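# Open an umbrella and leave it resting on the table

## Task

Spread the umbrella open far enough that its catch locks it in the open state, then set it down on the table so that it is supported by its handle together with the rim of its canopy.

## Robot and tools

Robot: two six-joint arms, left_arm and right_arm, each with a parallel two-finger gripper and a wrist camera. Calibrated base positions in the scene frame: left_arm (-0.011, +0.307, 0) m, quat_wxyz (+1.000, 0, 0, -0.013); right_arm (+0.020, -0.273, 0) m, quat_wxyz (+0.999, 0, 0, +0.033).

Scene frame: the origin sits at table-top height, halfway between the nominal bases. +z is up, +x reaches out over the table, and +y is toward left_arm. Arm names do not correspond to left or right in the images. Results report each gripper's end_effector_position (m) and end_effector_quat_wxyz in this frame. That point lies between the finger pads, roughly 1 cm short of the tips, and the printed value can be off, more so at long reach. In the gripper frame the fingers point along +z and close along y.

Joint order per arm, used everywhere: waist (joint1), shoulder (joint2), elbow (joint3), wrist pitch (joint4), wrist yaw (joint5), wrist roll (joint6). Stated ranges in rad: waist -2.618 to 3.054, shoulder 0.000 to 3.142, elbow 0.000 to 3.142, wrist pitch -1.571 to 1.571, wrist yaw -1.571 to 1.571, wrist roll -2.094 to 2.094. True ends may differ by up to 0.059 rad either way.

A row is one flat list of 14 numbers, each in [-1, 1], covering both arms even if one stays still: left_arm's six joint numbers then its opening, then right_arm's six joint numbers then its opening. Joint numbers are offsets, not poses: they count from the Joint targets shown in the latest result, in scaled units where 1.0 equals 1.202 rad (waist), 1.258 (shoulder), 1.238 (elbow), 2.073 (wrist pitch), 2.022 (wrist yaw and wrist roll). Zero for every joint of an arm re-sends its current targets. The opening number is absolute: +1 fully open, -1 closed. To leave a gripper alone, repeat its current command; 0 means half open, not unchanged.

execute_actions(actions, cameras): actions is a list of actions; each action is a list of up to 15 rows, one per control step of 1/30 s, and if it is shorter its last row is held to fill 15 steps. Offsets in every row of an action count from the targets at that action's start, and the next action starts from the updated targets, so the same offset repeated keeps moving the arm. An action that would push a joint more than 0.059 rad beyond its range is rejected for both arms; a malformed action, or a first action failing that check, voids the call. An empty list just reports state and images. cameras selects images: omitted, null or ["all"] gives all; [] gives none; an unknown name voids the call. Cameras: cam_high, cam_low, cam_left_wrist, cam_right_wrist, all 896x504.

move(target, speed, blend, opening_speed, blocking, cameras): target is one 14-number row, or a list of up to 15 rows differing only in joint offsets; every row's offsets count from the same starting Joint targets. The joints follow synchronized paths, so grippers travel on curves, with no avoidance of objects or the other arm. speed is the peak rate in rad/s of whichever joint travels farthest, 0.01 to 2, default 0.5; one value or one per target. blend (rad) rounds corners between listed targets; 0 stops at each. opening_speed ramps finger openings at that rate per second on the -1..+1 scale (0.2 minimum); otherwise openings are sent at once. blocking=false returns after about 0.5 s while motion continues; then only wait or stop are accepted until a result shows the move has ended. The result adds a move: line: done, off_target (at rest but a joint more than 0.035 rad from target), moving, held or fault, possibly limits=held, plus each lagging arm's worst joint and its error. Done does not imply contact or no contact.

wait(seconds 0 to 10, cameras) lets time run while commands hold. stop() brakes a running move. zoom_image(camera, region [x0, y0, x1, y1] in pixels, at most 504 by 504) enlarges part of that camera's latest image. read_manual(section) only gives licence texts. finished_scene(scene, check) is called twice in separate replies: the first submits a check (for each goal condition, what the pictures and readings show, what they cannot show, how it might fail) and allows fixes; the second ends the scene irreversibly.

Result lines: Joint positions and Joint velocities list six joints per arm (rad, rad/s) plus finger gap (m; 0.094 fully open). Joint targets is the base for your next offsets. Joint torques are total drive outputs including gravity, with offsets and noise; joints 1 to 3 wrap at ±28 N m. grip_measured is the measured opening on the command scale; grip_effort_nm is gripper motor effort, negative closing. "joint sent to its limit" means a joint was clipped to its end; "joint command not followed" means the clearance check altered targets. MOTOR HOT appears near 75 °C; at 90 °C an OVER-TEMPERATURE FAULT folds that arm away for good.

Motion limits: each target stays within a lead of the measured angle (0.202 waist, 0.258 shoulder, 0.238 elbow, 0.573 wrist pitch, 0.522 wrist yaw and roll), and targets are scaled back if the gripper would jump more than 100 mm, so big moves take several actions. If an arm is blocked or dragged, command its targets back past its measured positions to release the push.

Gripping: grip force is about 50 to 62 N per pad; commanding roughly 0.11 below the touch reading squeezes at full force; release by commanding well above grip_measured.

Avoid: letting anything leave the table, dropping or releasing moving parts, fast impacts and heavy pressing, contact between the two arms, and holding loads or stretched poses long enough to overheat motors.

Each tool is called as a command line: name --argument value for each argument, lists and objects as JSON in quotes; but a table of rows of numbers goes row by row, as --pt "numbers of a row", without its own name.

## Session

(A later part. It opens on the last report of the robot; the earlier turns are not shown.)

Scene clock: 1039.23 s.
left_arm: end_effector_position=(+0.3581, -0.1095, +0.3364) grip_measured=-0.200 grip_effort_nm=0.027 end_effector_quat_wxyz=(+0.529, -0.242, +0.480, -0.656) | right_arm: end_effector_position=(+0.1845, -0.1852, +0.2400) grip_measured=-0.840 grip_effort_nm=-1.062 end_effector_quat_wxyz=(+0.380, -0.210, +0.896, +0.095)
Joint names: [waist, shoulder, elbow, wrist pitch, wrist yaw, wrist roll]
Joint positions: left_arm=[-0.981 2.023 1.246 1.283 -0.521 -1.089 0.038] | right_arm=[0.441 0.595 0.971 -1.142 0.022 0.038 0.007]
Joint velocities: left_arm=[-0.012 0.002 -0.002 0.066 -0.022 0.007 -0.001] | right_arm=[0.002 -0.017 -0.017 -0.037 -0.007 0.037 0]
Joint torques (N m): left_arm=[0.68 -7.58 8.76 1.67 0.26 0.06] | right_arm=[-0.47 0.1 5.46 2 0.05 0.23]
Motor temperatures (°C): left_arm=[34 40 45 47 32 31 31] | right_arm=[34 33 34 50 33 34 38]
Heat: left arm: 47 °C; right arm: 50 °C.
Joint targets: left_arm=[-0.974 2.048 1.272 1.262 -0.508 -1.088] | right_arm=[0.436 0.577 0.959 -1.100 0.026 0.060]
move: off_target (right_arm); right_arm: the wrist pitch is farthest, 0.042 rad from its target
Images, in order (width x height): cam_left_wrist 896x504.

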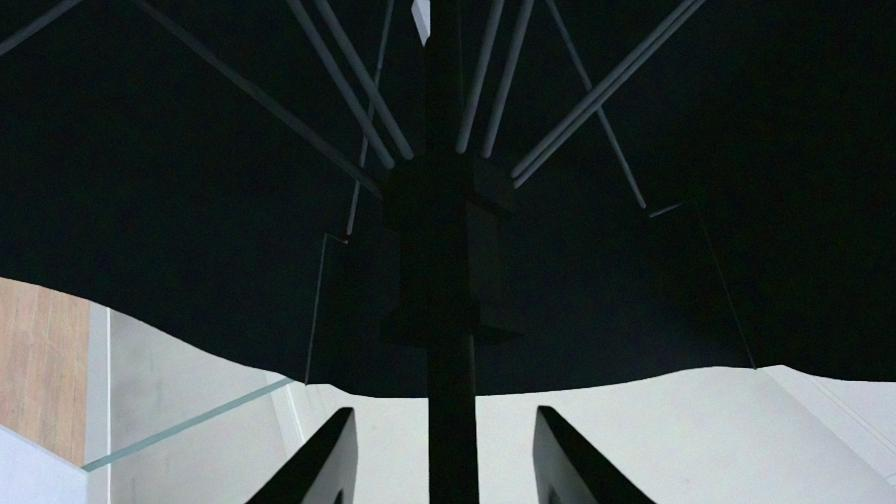

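execute_actions --actions '[]'

Scene clock: 1056.00 s.
left_arm: end_effector_position=(+0.3581, -0.1097, +0.3363) grip_measured=-0.200 grip_effort_nm=0.017 end_effector_quat_wxyz=(+0.529, -0.242, +0.481, -0.656) | right_arm: end_effector_position=(+0.1845, -0.1852, +0.2400) grip_measured=-0.840 grip_effort_nm=-1.057 end_effector_quat_wxyz=(+0.380, -0.210, +0.896, +0.095)
Joint names: [waist, shoulder, elbow, wrist pitch, wrist yaw, wrist roll]
Joint positions: left_arm=[-0.981 2.023 1.246 1.283 -0.521 -1.089 0.038] | right_arm=[0.441 0.595 0.971 -1.142 0.022 0.038 0.007]
Joint velocities: left_arm=[-0.007 0.012 -0.017 0.066 -0.007 -0.007 0.001] | right_arm=[0.007 0.002 -0.002 -0.007 0.037 0.022 0.001]
Joint torques (N m): left_arm=[0.68 -7.6 8.76 1.7 0.25 0.05] | right_arm=[-0.44 0.12 5.49 2 0.05 0.24]
Motor temperatures (°C): left_arm=[34 40 46 46 32 31 31] | right_arm=[34 33 34 50 33 34 38]
Heat: left arm: 46 °C; right arm: 50 °C.
Joint targets: left_arm=[-0.974 2.048 1.272 1.263 -0.508 -1.088] | right_arm=[0.436 0.577 0.959 -1.100 0.026 0.060]
Tool commands: left_gripper/opening=-0.2 right_gripper/opening=-0.97

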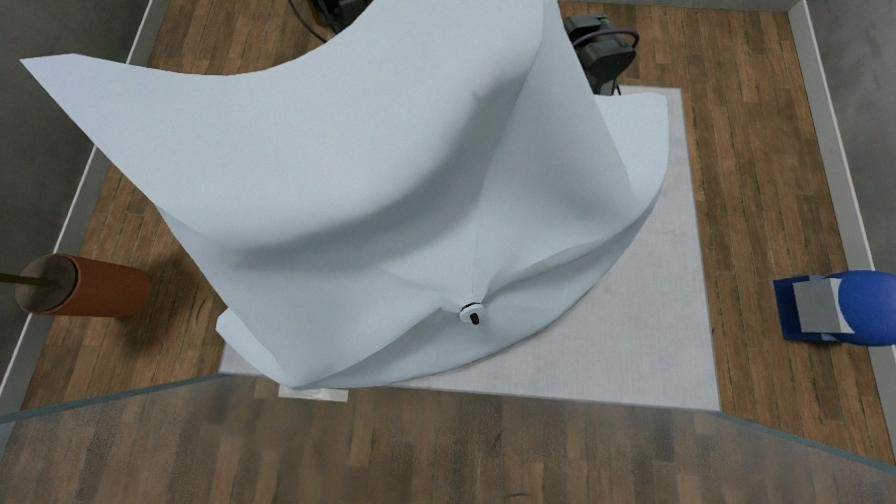

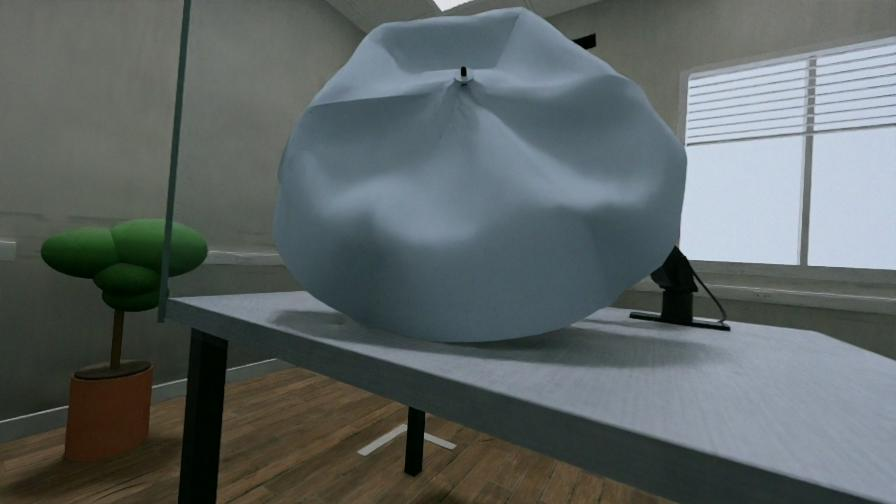

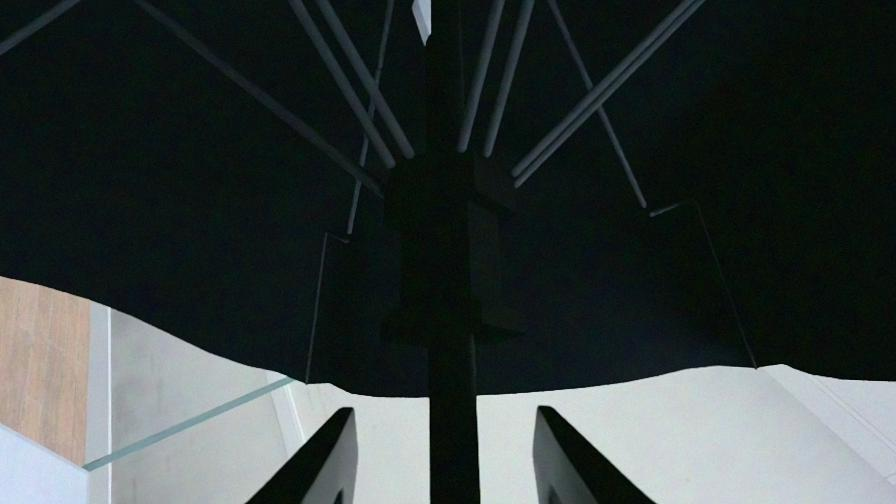

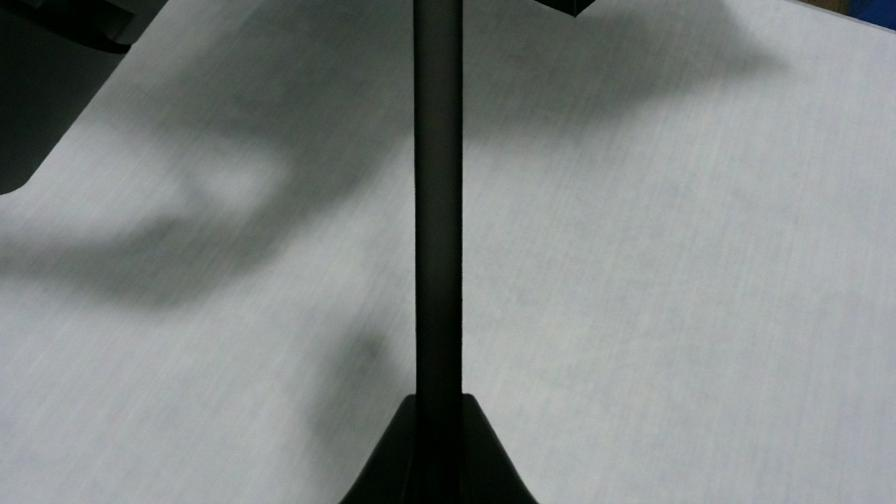

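move --pt "0 0 0 0 0 0 -0.77 0 0 0 0 0 0 -0.97" --opening_speed 0.6 --cameras '["cam_left_wrist"]'

Scene clock: 1059.43 s.
left_arm: end_effector_position=(+0.3580, -0.1099, +0.3364) grip_measured=-0.769 grip_effort_nm=-0.085 end_effector_quat_wxyz=(+0.529, -0.241, +0.481, -0.657) | right_arm: end_effector_position=(+0.1846, -0.1853, +0.2400) grip_measured=-0.840 grip_effort_nm=-1.067 end_effector_quat_wxyz=(+0.380, -0.210, +0.896, +0.095)
Joint names: [waist, shoulder, elbow, wrist pitch, wrist yaw, wrist roll]
Joint positions: left_arm=[-0.981 2.023 1.246 1.283 -0.519 -1.089 0.011] | right_arm=[0.441 0.595 0.971 -1.142 0.023 0.038 0.007]
Joint velocities: left_arm=[0.007 -0.007 -0.012 0.125 0.022 -0.081 0] | right_arm=[0.002 -0.012 0.007 -0.007 0.022 -0.095 -0.001]
Joint torques (N m): left_arm=[0.68 -7.58 8.77 1.71 0.23 0.05] | right_arm=[-0.47 0.12 5.44 2 0.03 0.23]
Motor temperatures (°C): left_arm=[34 40 46 46 32 31 31] | right_arm=[34 33 34 50 33 34 38]
Heat: left arm: 46 °C; right arm: 50 °C.
Joint targets: left_arm=[-0.974 2.048 1.272 1.263 -0.508 -1.088] | right_arm=[0.436 0.577 0.959 -1.100 0.026 0.060]
move: off_target (right_arm); right_arm: the wrist pitch is farthest, 0.042 rad from its target
Images, in order (width x height): cam_left_wrist 896x504.

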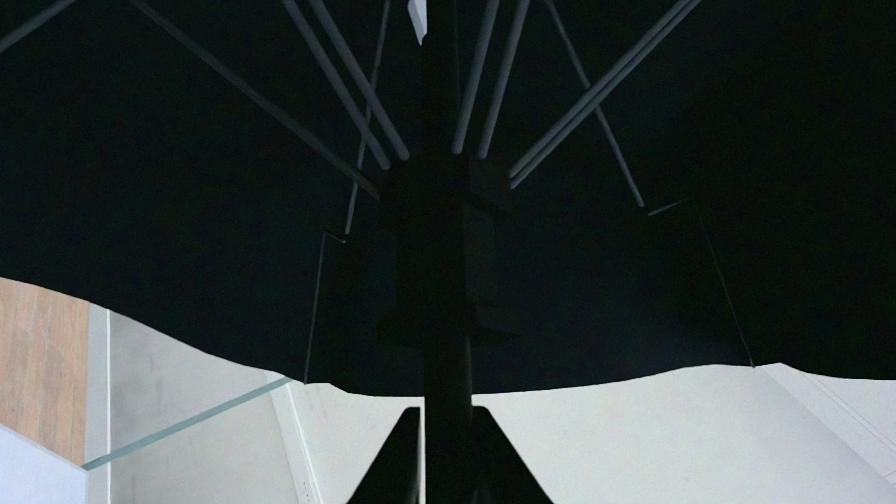

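move --pt "0.0524 -0.0095 0.0409 -0.0373 0.0282 -0.0178 -0.77 0 0 0 0 0 0 -0.97" --pt "0.1032 -0.0111 0.0889 -0.0736 0.0549 -0.0336 -0.77 0 0 0 0 0 0 -0.97" --speed 0.15 --blend 0.03

Scene clock: 1107.30 s.
left_arm: end_effector_position=(+0.3874, -0.1154, +0.3572) grip_measured=-0.769 grip_effort_nm=-0.081 end_effector_quat_wxyz=(-0.504, +0.206, -0.496, +0.677) | right_arm: end_effector_position=(+0.1952, -0.1847, +0.2506) grip_measured=-0.840 grip_effort_nm=-1.067 end_effector_quat_wxyz=(+0.407, -0.188, +0.889, +0.098)
Joint names: [waist, shoulder, elbow, wrist pitch, wrist yaw, wrist roll]
Joint positions: left_arm=[-0.894 2.023 1.349 1.14 -0.346 -1.156 0.011] | right_arm=[0.437 0.595 0.971 -1.084 0.045 0.067 0.008]
Joint velocities: left_arm=[-0.012 -0.007 0.002 0.051 -0.022 -0.037 0] | right_arm=[0.007 0.002 0.007 0.095 -0.007 -0.095 0]
Joint torques (N m): left_arm=[3.85 -8.88 9.74 1.72 -0.45 0.06] | right_arm=[-0.05 0.06 5.53 1.53 -0.2 -0.07]
Motor temperatures (°C): left_arm=[34 39 46 45 32 31 30] | right_arm=[34 33 34 51 33 34 38]
Heat: left arm: 46 °C; right arm: 51 °C.
Joint targets: left_arm=[-0.850 2.034 1.382 1.110 -0.397 -1.156] | right_arm=[0.437 0.577 0.959 -1.100 0.025 0.060]
move: off_target (left_arm); left_arm: the wrist yaw is farthest, 0.051 rad from its target

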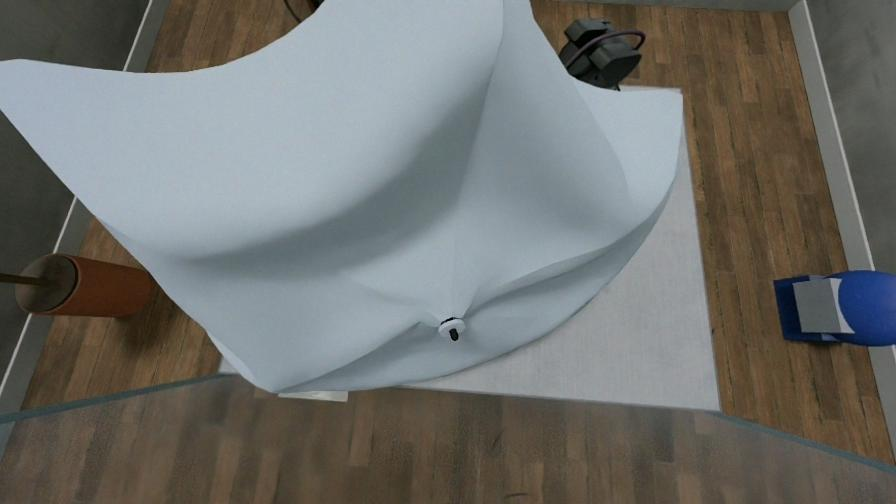

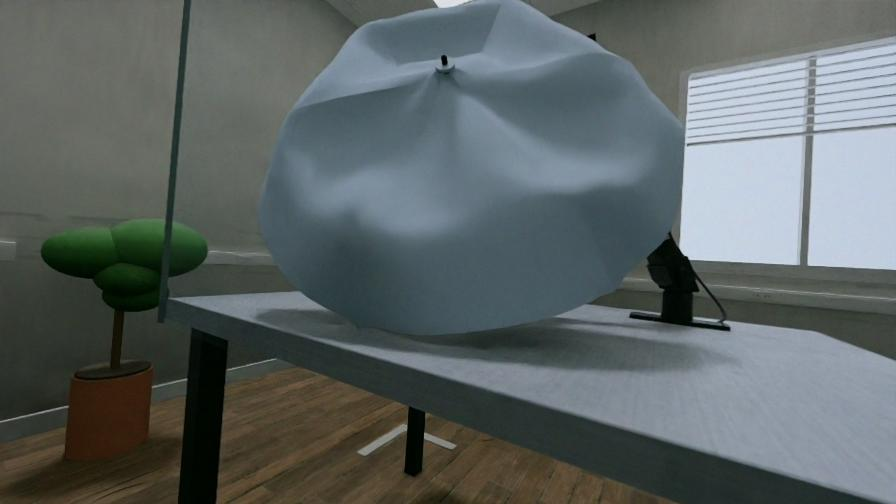

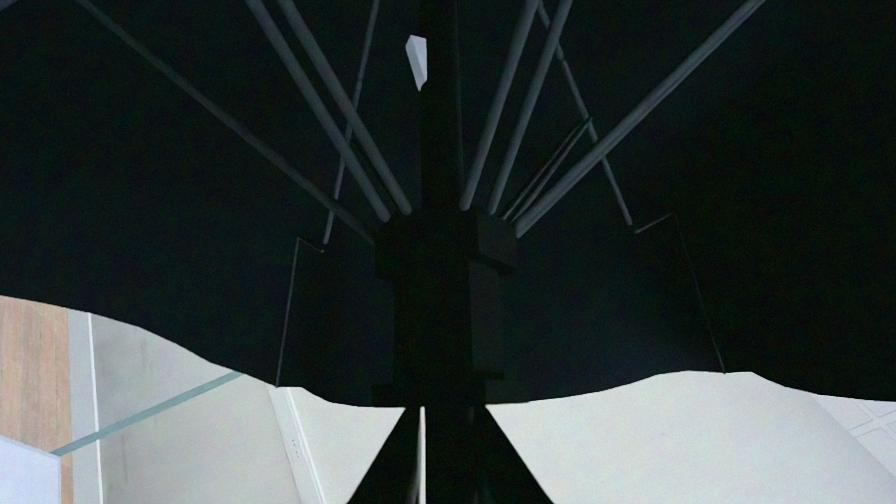

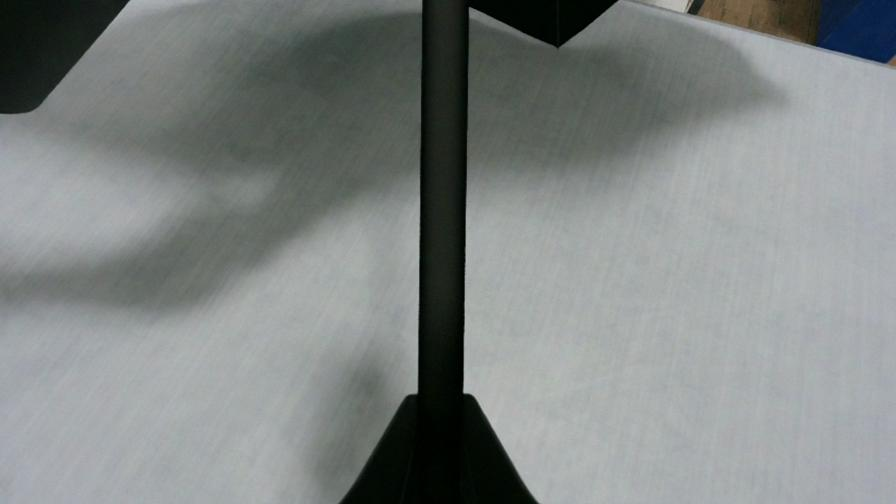

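move --pt "0.0649 0.0095 0.063 -0.0121 -0.0015 -0.0138 -0.77 0 0 0 -0.0482 0 0 -0.97" --speed 0.12

Scene clock: 1182.97 s.
left_arm: end_effector_position=(+0.4064, -0.1033, +0.3824) grip_measured=-0.769 grip_effort_nm=-0.081 end_effector_quat_wxyz=(-0.507, +0.203, -0.478, +0.688) | right_arm: end_effector_position=(+0.1977, -0.1836, +0.2539) grip_measured=-0.840 grip_effort_nm=-1.062 end_effector_quat_wxyz=(+0.414, -0.186, +0.885, +0.100)
Joint names: [waist, shoulder, elbow, wrist pitch, wrist yaw, wrist roll]
Joint positions: left_arm=[-0.841 2.023 1.42 1.104 -0.294 -1.179 0.011] | right_arm=[0.437 0.595 0.971 -1.067 0.046 0.067 0.008]
Joint velocities: left_arm=[-0.002 0.017 -0.002 -0.007 0.022 -0.066 0] | right_arm=[0.002 0.002 0.007 0.007 -0.022 0.037 -0.001]
Joint torques (N m): left_arm=[5.97 -8.17 10.5 1.79 -0.98 0] | right_arm=[-0.09 0.05 5.52 0.51 -0.2 -0.05]
Motor temperatures (°C): left_arm=[35 40 47 45 32 31 30] | right_arm=[34 33 34 45 33 34 38]
Heat: left arm: 47 °C; right arm: 45 °C.
Joint targets: left_arm=[-0.772 2.046 1.460 1.085 -0.400 -1.184] | right_arm=[0.437 0.577 0.959 -1.200 0.026 0.060]
move: off_target (left_arm, right_arm); left_arm: the wrist yaw is farthest, 0.106 rad from its target; right_arm: the wrist pitch is farthest, 0.133 rad from its target

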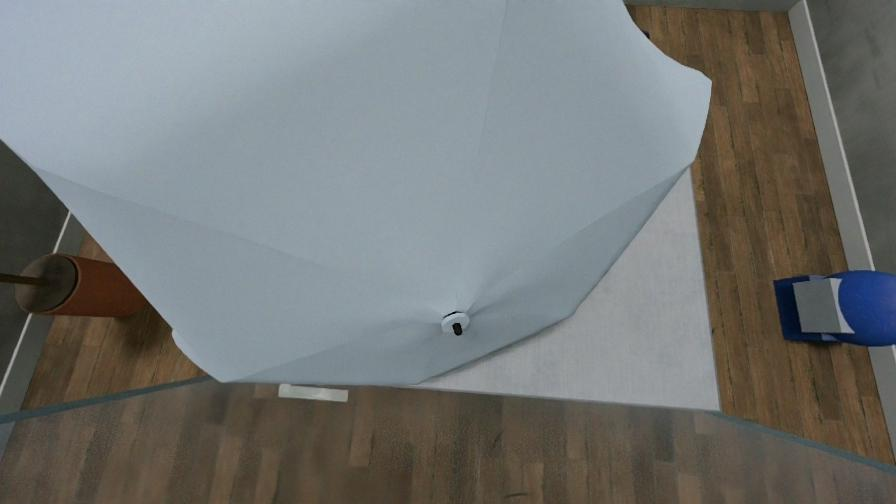

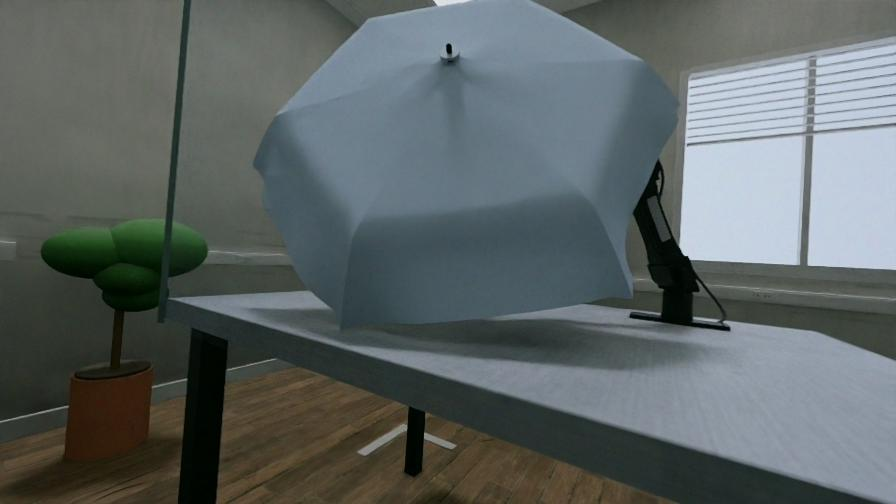

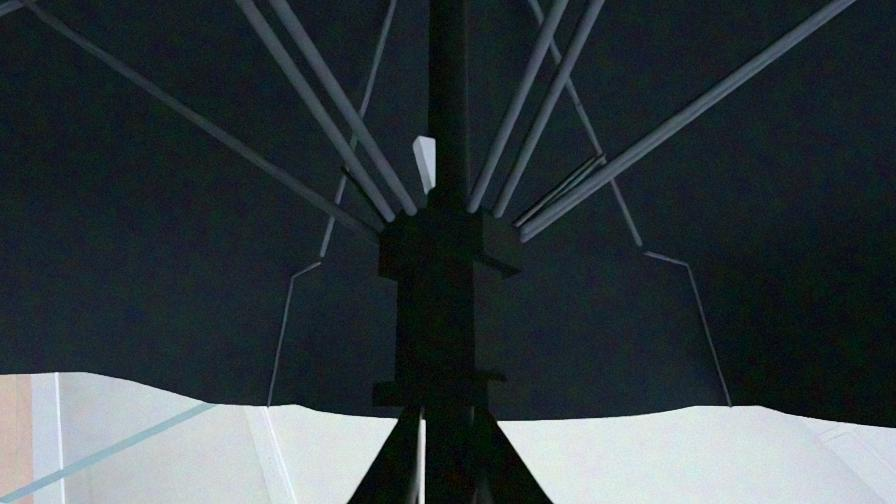

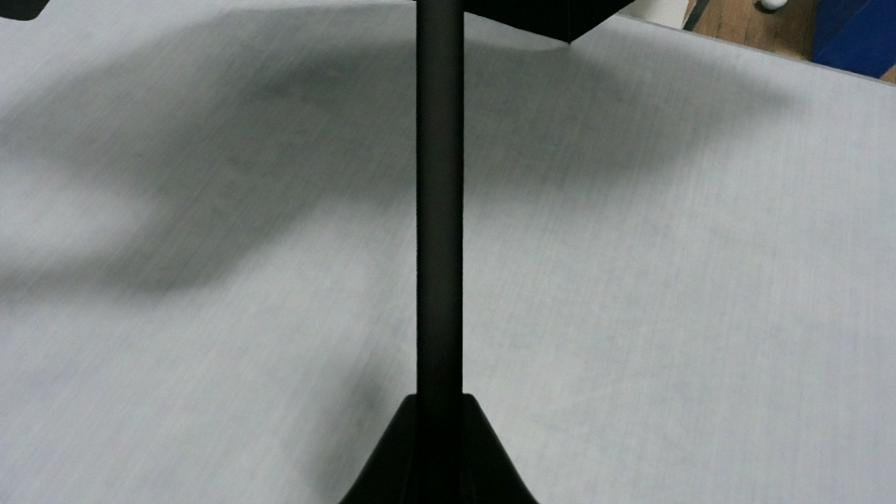

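move --pt "0.0749 0.0064 0.0606 -0.0193 -0.0148 -0.0148 -0.77 0 0 0 -0.0724 0 0 -0.97" --speed 0.12

Scene clock: 1195.90 s.
left_arm: end_effector_position=(+0.4188, -0.1021, +0.3945) grip_measured=-0.769 grip_effort_nm=-0.081 end_effector_quat_wxyz=(-0.498, +0.188, -0.480, +0.697) | right_arm: end_effector_position=(+0.1999, -0.1845, +0.2559) grip_measured=-0.840 grip_effort_nm=-1.062 end_effector_quat_wxyz=(+0.420, -0.183, +0.884, +0.096)
Joint names: [waist, shoulder, elbow, wrist pitch, wrist yaw, wrist roll]
Joint positions: left_arm=[-0.802 2.032 1.478 1.055 -0.222 -1.205 0.011] | right_arm=[0.437 0.595 0.971 -1.057 0.057 0.067 0.008]
Joint velocities: left_arm=[0.002 -0.007 0.022 -0.022 0.051 -0.007 0] | right_arm=[-0.022 -0.012 -0.002 -0.051 0.022 -0.037 0]
Joint torques (N m): left_arm=[9.77 -8.5 11.67 1.9 -1.89 -0.04] | right_arm=[-0.08 0.06 5.6 -0.97 -0.33 -0.05]
Motor temperatures (°C): left_arm=[35 40 47 45 33 31 30] | right_arm=[34 33 34 43 33 34 38]
Heat: left arm: 47 °C; right arm: 43 °C.
Joint targets: left_arm=[-0.690 2.052 1.532 1.046 -0.417 -1.213] | right_arm=[0.437 0.577 0.959 -1.350 0.025 0.060]
move: off_target (left_arm, right_arm); left_arm: the wrist yaw is farthest, 0.208 rad from its target; right_arm: the wrist pitch is farthest, 0.293 rad from its target

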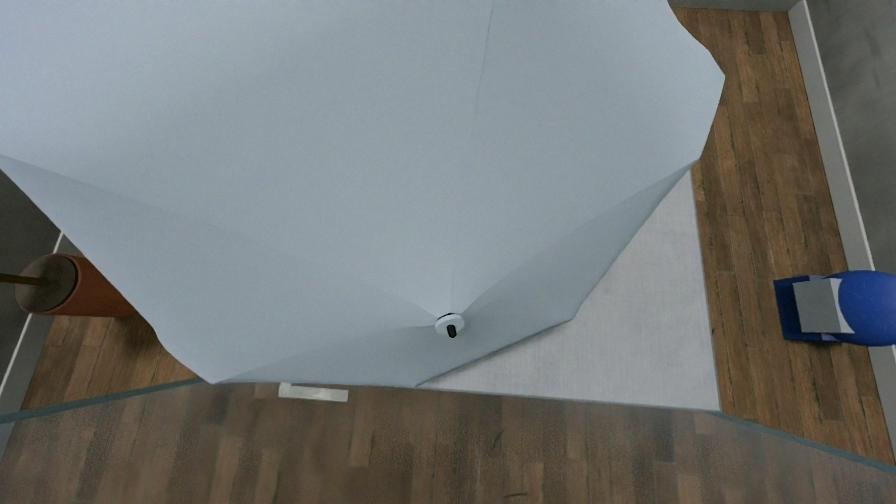

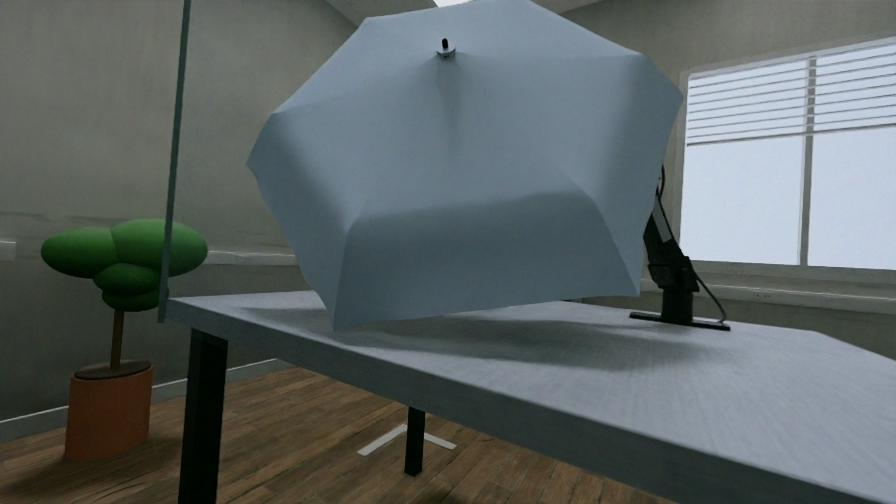

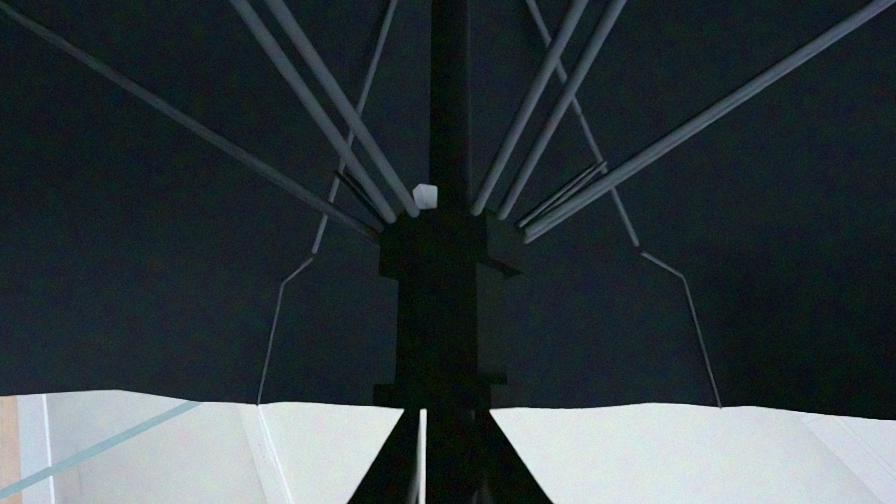

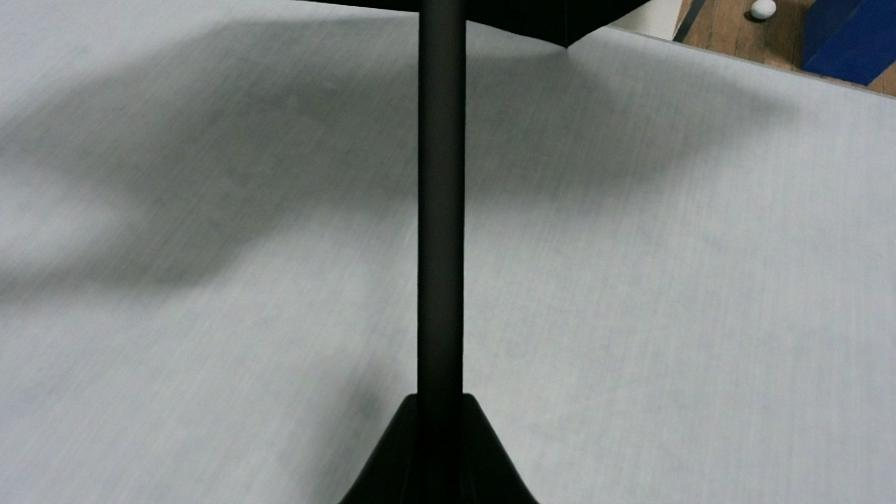

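zoom_image --camera "cam_left_wrist" --region '[340, 100, 560, 260]'

zoom_image --camera "cam_left_wrist" --region '[300, 200, 600, 504]'

Scaled by 2.291 from the camera's 896x504 image, which has a finer 1280x720 frame.

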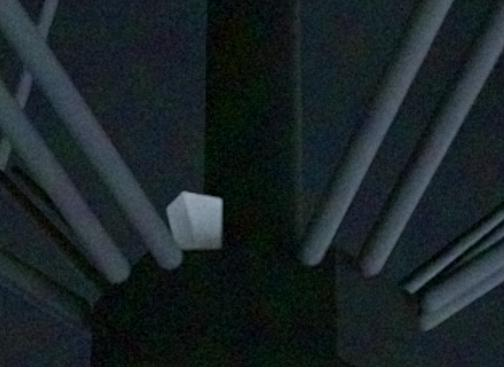

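Scaled by 1.658 from the camera's 896x504 image, which has a finer 1280x720 frame.

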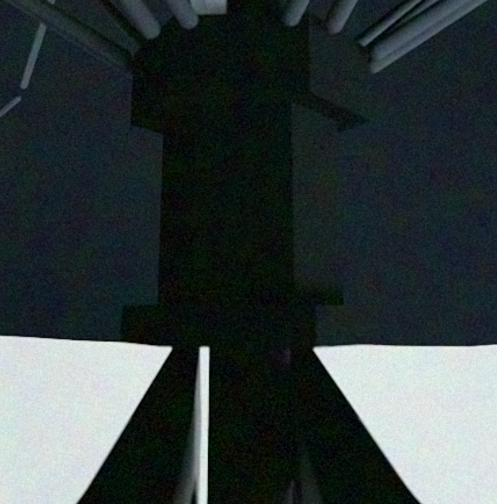

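move --pt "-0.0874 0.004 -0.0226 -0.0053 0.1024 0.0045 -0.77 0 0 0 0.1206 0 0 -0.97" --speed 0.2 --cameras '["cam_left_wrist","cam_low"]'

Scene clock: 1398.87 s.
left_arm: end_effector_position=(+0.4141, -0.1097, +0.3932) grip_measured=-0.769 grip_effort_nm=-0.071 end_effector_quat_wxyz=(-0.488, +0.172, -0.488, +0.703) | right_arm: end_effector_position=(+0.1999, -0.1846, +0.2559) grip_measured=-0.840 grip_effort_nm=-1.062 end_effector_quat_wxyz=(+0.420, -0.182, +0.884, +0.097)
Joint names: [waist, shoulder, elbow, wrist pitch, wrist yaw, wrist roll]
Joint positions: left_arm=[-0.805 2.032 1.478 1.046 -0.182 -1.205 0.011] | right_arm=[0.437 0.595 0.971 -1.057 0.057 0.071 0.008]
Joint velocities: left_arm=[-0.002 0.002 -0.017 0.095 0.095 -0.007 0.001] | right_arm=[-0.002 0.002 -0.002 -0.037 0.007 -0.022 0]
Joint torques (N m): left_arm=[0.91 -8.16 9.39 1.9 -0.24 0.06] | right_arm=[-0.03 0.05 5.59 1.31 -0.32 -0.08]
Motor temperatures (°C): left_arm=[39 41 52 44 43 31 30] | right_arm=[34 32 35 39 33 34 38]
Heat: left arm: 52 °C; right arm: 39 °C.
Joint targets: left_arm=[-0.795 2.057 1.504 1.035 -0.210 -1.204] | right_arm=[0.437 0.577 0.959 -1.100 0.025 0.060]
move: off_target (right_arm); right_arm: the wrist pitch is farthest, 0.043 rad from its target
Images, in order (width x height): cam_low 896x504, cam_left_wrist 896x504.

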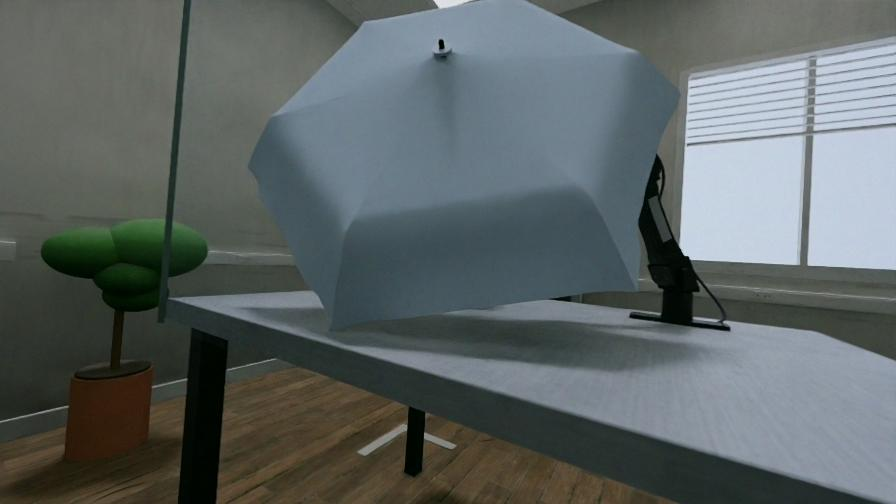

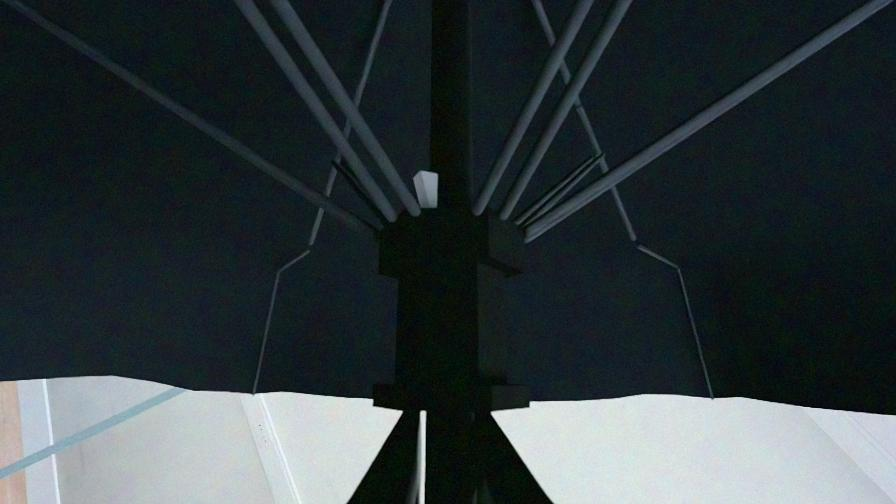

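move --pt "-0.0899 0.0334 0.0711 -0.0164 -0.1518 0.1172 -0.77 0 0 0 0 0 0 -0.97" --speed 0.25 --cameras '["cam_left_wrist","cam_right_wrist"]'

Scene clock: 1424.50 s.
left_arm: end_effector_position=(+0.4101, -0.1183, +0.3855) grip_measured=-0.769 grip_effort_nm=-0.071 end_effector_quat_wxyz=(+0.579, -0.217, +0.498, -0.608) | right_arm: end_effector_position=(+0.1985, -0.1885, +0.2524) grip_measured=-0.840 grip_effort_nm=-1.067 end_effector_quat_wxyz=(+0.413, -0.180, +0.888, +0.088)
Joint names: [waist, shoulder, elbow, wrist pitch, wrist yaw, wrist roll]
Joint positions: left_arm=[-0.904 2.074 1.553 1.002 -0.481 -0.985 0.011] | right_arm=[0.435 0.595 0.971 -1.076 0.07 0.069 0.008]
Joint velocities: left_arm=[0.002 -0.007 0.002 -0.066 -0.022 -0.007 -0.001] | right_arm=[-0.012 0.007 0.007 0.007 0.051 0.037 0.001]
Joint torques (N m): left_arm=[0.14 -8.44 10.48 1.95 -0.24 0.24] | right_arm=[0.21 0.05 5.59 1.46 -0.47 -0.08]
Motor temperatures (°C): left_arm=[37 41 49 46 39 31 30] | right_arm=[34 32 34 40 33 34 38]
Heat: left arm: 49 °C; right arm: 40 °C.
Joint targets: left_arm=[-0.903 2.100 1.592 1.000 -0.517 -0.967] | right_arm=[0.436 0.577 0.959 -1.100 0.025 0.060]
move: off_target (left_arm, right_arm); left_arm: the elbow is farthest, 0.039 rad from its target; right_arm: the wrist yaw is farthest, 0.045 rad from its target
Images, in order (width x height): cam_left_wrist 896x504, cam_right_wrist 896x504.

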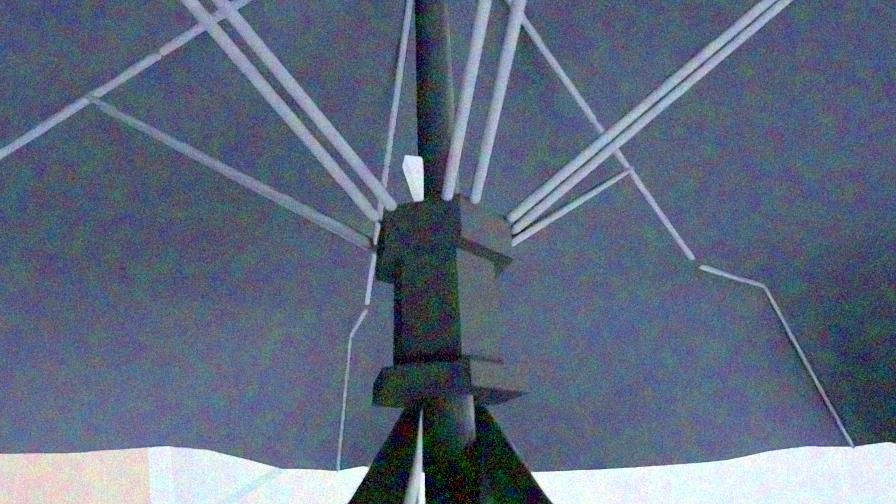

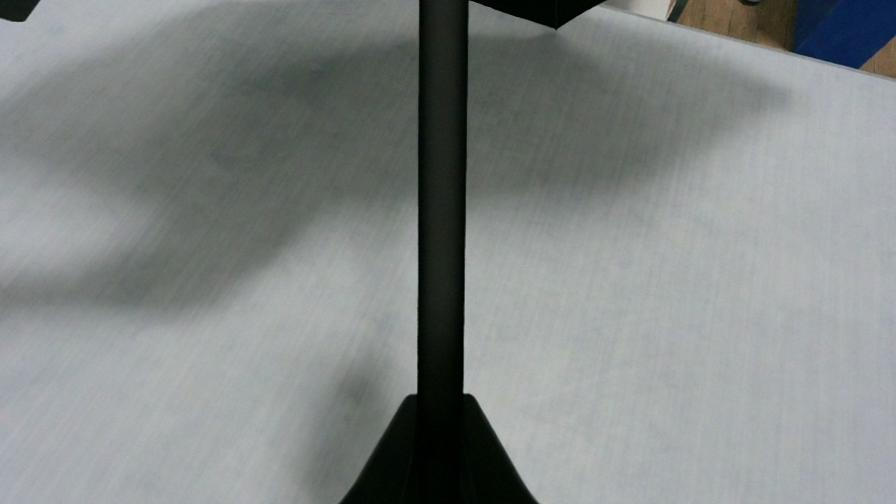

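execute_actions --actions '[]'

Scene clock: 1440.93 s.
left_arm: end_effector_position=(+0.4101, -0.1183, +0.3856) grip_measured=-0.769 grip_effort_nm=-0.071 end_effector_quat_wxyz=(+0.579, -0.217, +0.498, -0.608) | right_arm: end_effector_position=(+0.1985, -0.1886, +0.2524) grip_measured=-0.840 grip_effort_nm=-1.067 end_effector_quat_wxyz=(+0.413, -0.180, +0.888, +0.088)
Joint names: [waist, shoulder, elbow, wrist pitch, wrist yaw, wrist roll]
Joint positions: left_arm=[-0.904 2.074 1.553 1.001 -0.481 -0.985 0.011] | right_arm=[0.435 0.595 0.971 -1.076 0.07 0.069 0.008]
Joint velocities: left_arm=[0.012 -0.017 -0.012 -0.051 -0.051 0.066 0] | right_arm=[-0.007 0.022 -0.017 0.022 -0.007 -0.066 0]
Joint torques (N m): left_arm=[0.13 -8.46 10.51 1.96 -0.24 0.24] | right_arm=[0.17 0.05 5.56 1.45 -0.47 -0.08]
Motor temperatures (°C): left_arm=[36 41 48 47 38 31 30] | right_arm=[34 32 34 41 33 34 38]
Heat: left arm: 48 °C; right arm: 41 °C.
Joint targets: left_arm=[-0.903 2.100 1.592 1.000 -0.517 -0.967] | right_arm=[0.436 0.577 0.959 -1.100 0.026 0.060]
Tool commands: left_gripper/opening=-0.77 right_gripper/opening=-0.97

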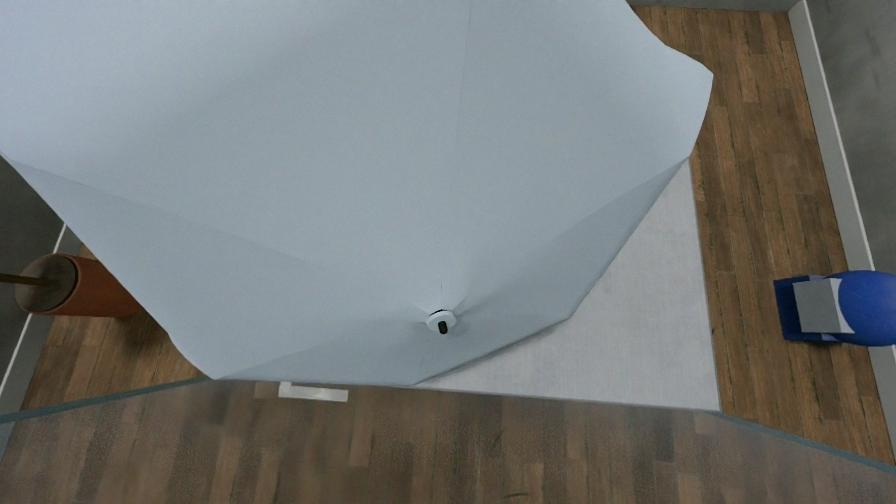

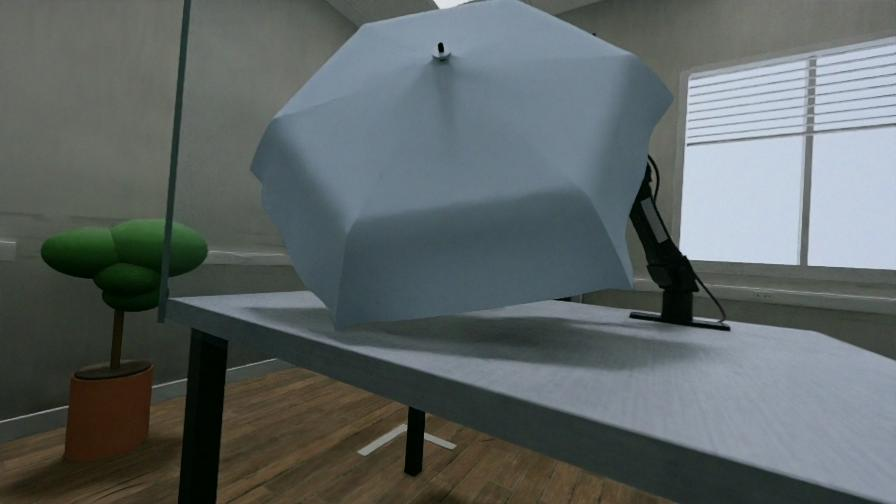

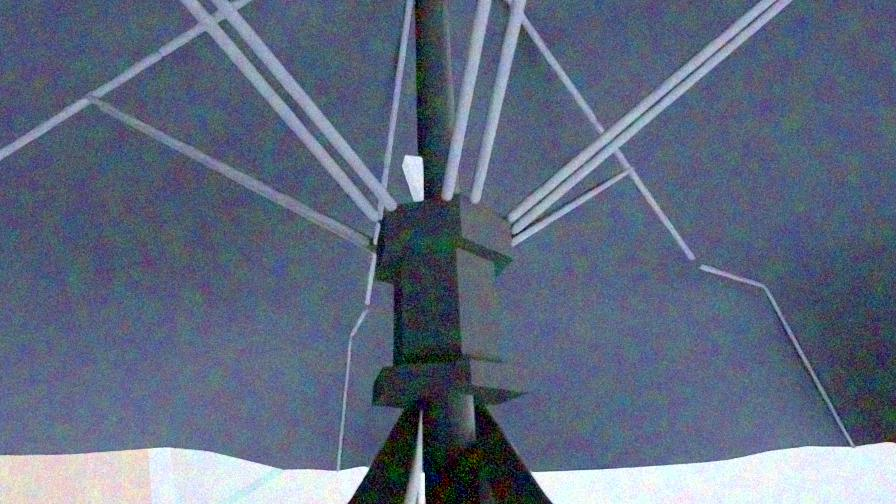

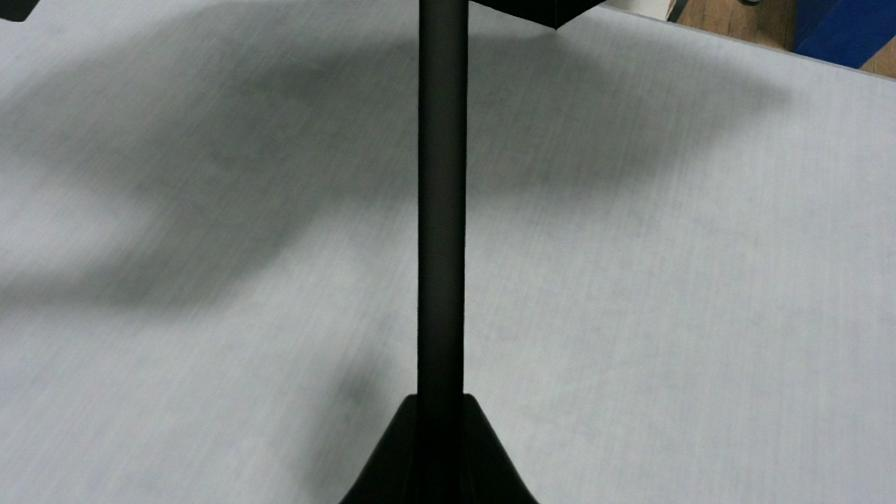

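move --target '[0,0,0,0,0,0,-0.97, 0,0,0,0,0,0,-0.97]' --opening_speed 0.3 --cameras '["cam_left_wrist"]'

Scene clock: 1453.17 s.
left_arm: end_effector_position=(+0.4089, -0.1190, +0.3856) grip_measured=-0.863 grip_effort_nm=-1.033 end_effector_quat_wxyz=(+0.574, -0.224, +0.496, -0.612) | right_arm: end_effector_position=(+0.1982, -0.1890, +0.2518) grip_measured=-0.840 grip_effort_nm=-1.062 end_effector_quat_wxyz=(+0.412, -0.179, +0.889, +0.087)
Joint names: [waist, shoulder, elbow, wrist pitch, wrist yaw, wrist roll]
Joint positions: left_arm=[-0.909 2.074 1.555 1 -0.489 -1.001 0.006] | right_arm=[0.435 0.595 0.971 -1.079 0.072 0.069 0.008]
Joint velocities: left_arm=[0.002 -0.002 -0.002 -0.022 0.007 -0.037 0] | right_arm=[-0.007 0.017 0.012 0.051 -0.007 -0.051 0]
Joint torques (N m): left_arm=[0.51 -8.47 10.33 1.97 -0.15 0.42] | right_arm=[0.17 0.06 5.53 1.47 -0.5 -0.07]
Motor temperatures (°C): left_arm=[36 41 47 47 37 31 30] | right_arm=[34 32 34 41 33 34 38]
Heat: left arm: 47 °C; right arm: 41 °C.
Joint targets: left_arm=[-0.903 2.100 1.592 1.001 -0.517 -0.967] | right_arm=[0.436 0.577 0.959 -1.100 0.025 0.060]
move: off_target (left_arm, right_arm); left_arm: the elbow is farthest, 0.037 rad from its target; right_arm: the wrist yaw is farthest, 0.046 rad from its target
Images, in order (width x height): cam_left_wrist 896x504.

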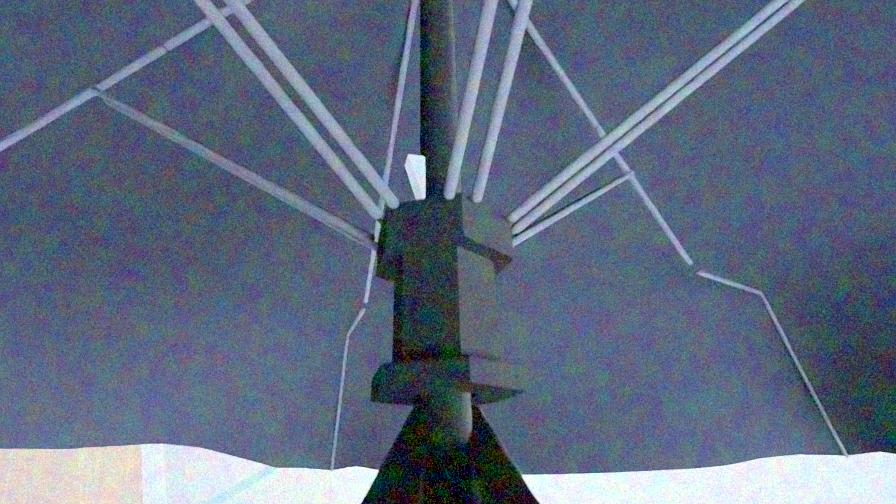

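move --target '[0,0,0,0,0,0,-0.97, 0,0,0,0,0,0,-0.6]' --opening_speed 0.3 --cameras '["cam_left_wrist", "cam_right_wrist"]'

Scene clock: 1545.27 s.
left_arm: end_effector_position=(+0.4104, -0.1182, +0.3830) grip_measured=-0.867 grip_effort_nm=-1.033 end_effector_quat_wxyz=(+0.578, -0.225, +0.499, -0.605) | right_arm: end_effector_position=(+0.1966, -0.1879, +0.2506) grip_measured=-0.602 grip_effort_nm=0.071 end_effector_quat_wxyz=(+0.408, -0.182, +0.890, +0.091)
Joint names: [waist, shoulder, elbow, wrist pitch, wrist yaw, wrist roll]
Joint positions: left_arm=[-0.909 2.077 1.555 0.996 -0.5 -0.991 0.006] | right_arm=[0.435 0.595 0.971 -1.085 0.061 0.069 0.019]
Joint velocities: left_arm=[0.012 -0.007 0.002 0.066 -0.037 -0.007 -0.001] | right_arm=[-0.002 -0.002 -0.002 0.037 -0.051 -0.051 0]
Joint torques (N m): left_arm=[0.51 -8.68 10.35 2.01 -0.05 0.32] | right_arm=[0.17 0.03 5.53 1.54 -0.37 -0.09]
Motor temperatures (°C): left_arm=[36 41 49 47 35 32 33] | right_arm=[34 32 34 41 33 34 38]
Heat: left arm: 49 °C; right arm: 41 °C.
Joint targets: left_arm=[-0.903 2.100 1.592 1.001 -0.517 -0.967] | right_arm=[0.436 0.577 0.959 -1.100 0.025 0.060]
move: off_target (left_arm, right_arm); left_arm: the elbow is farthest, 0.037 rad from its target; right_arm: the wrist yaw is farthest, 0.036 rad from its target
Images, in order (width x height): cam_left_wrist 896x504, cam_right_wrist 896x504.

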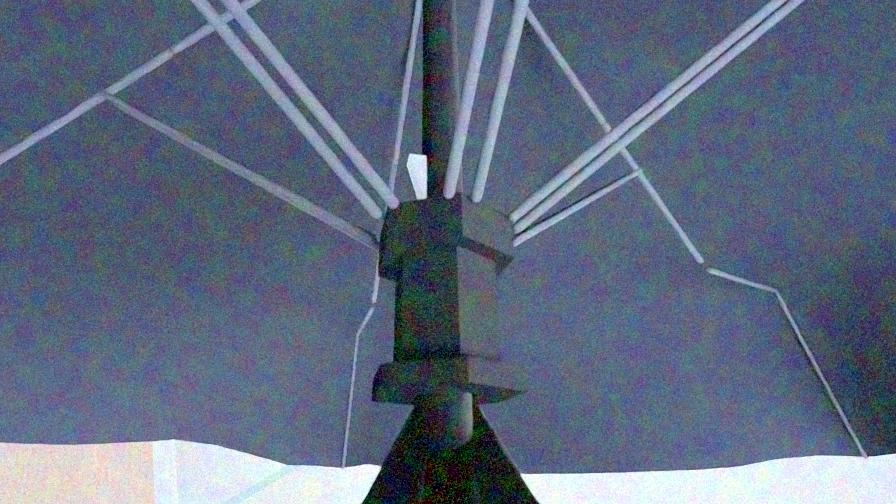

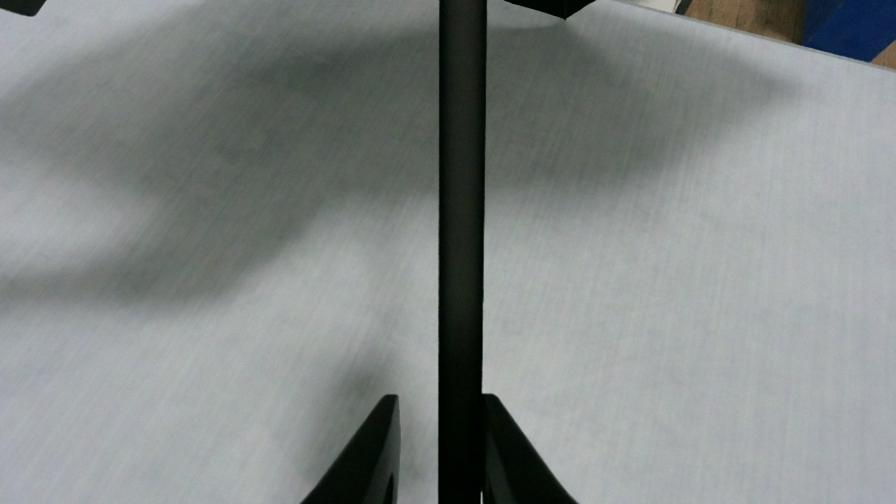

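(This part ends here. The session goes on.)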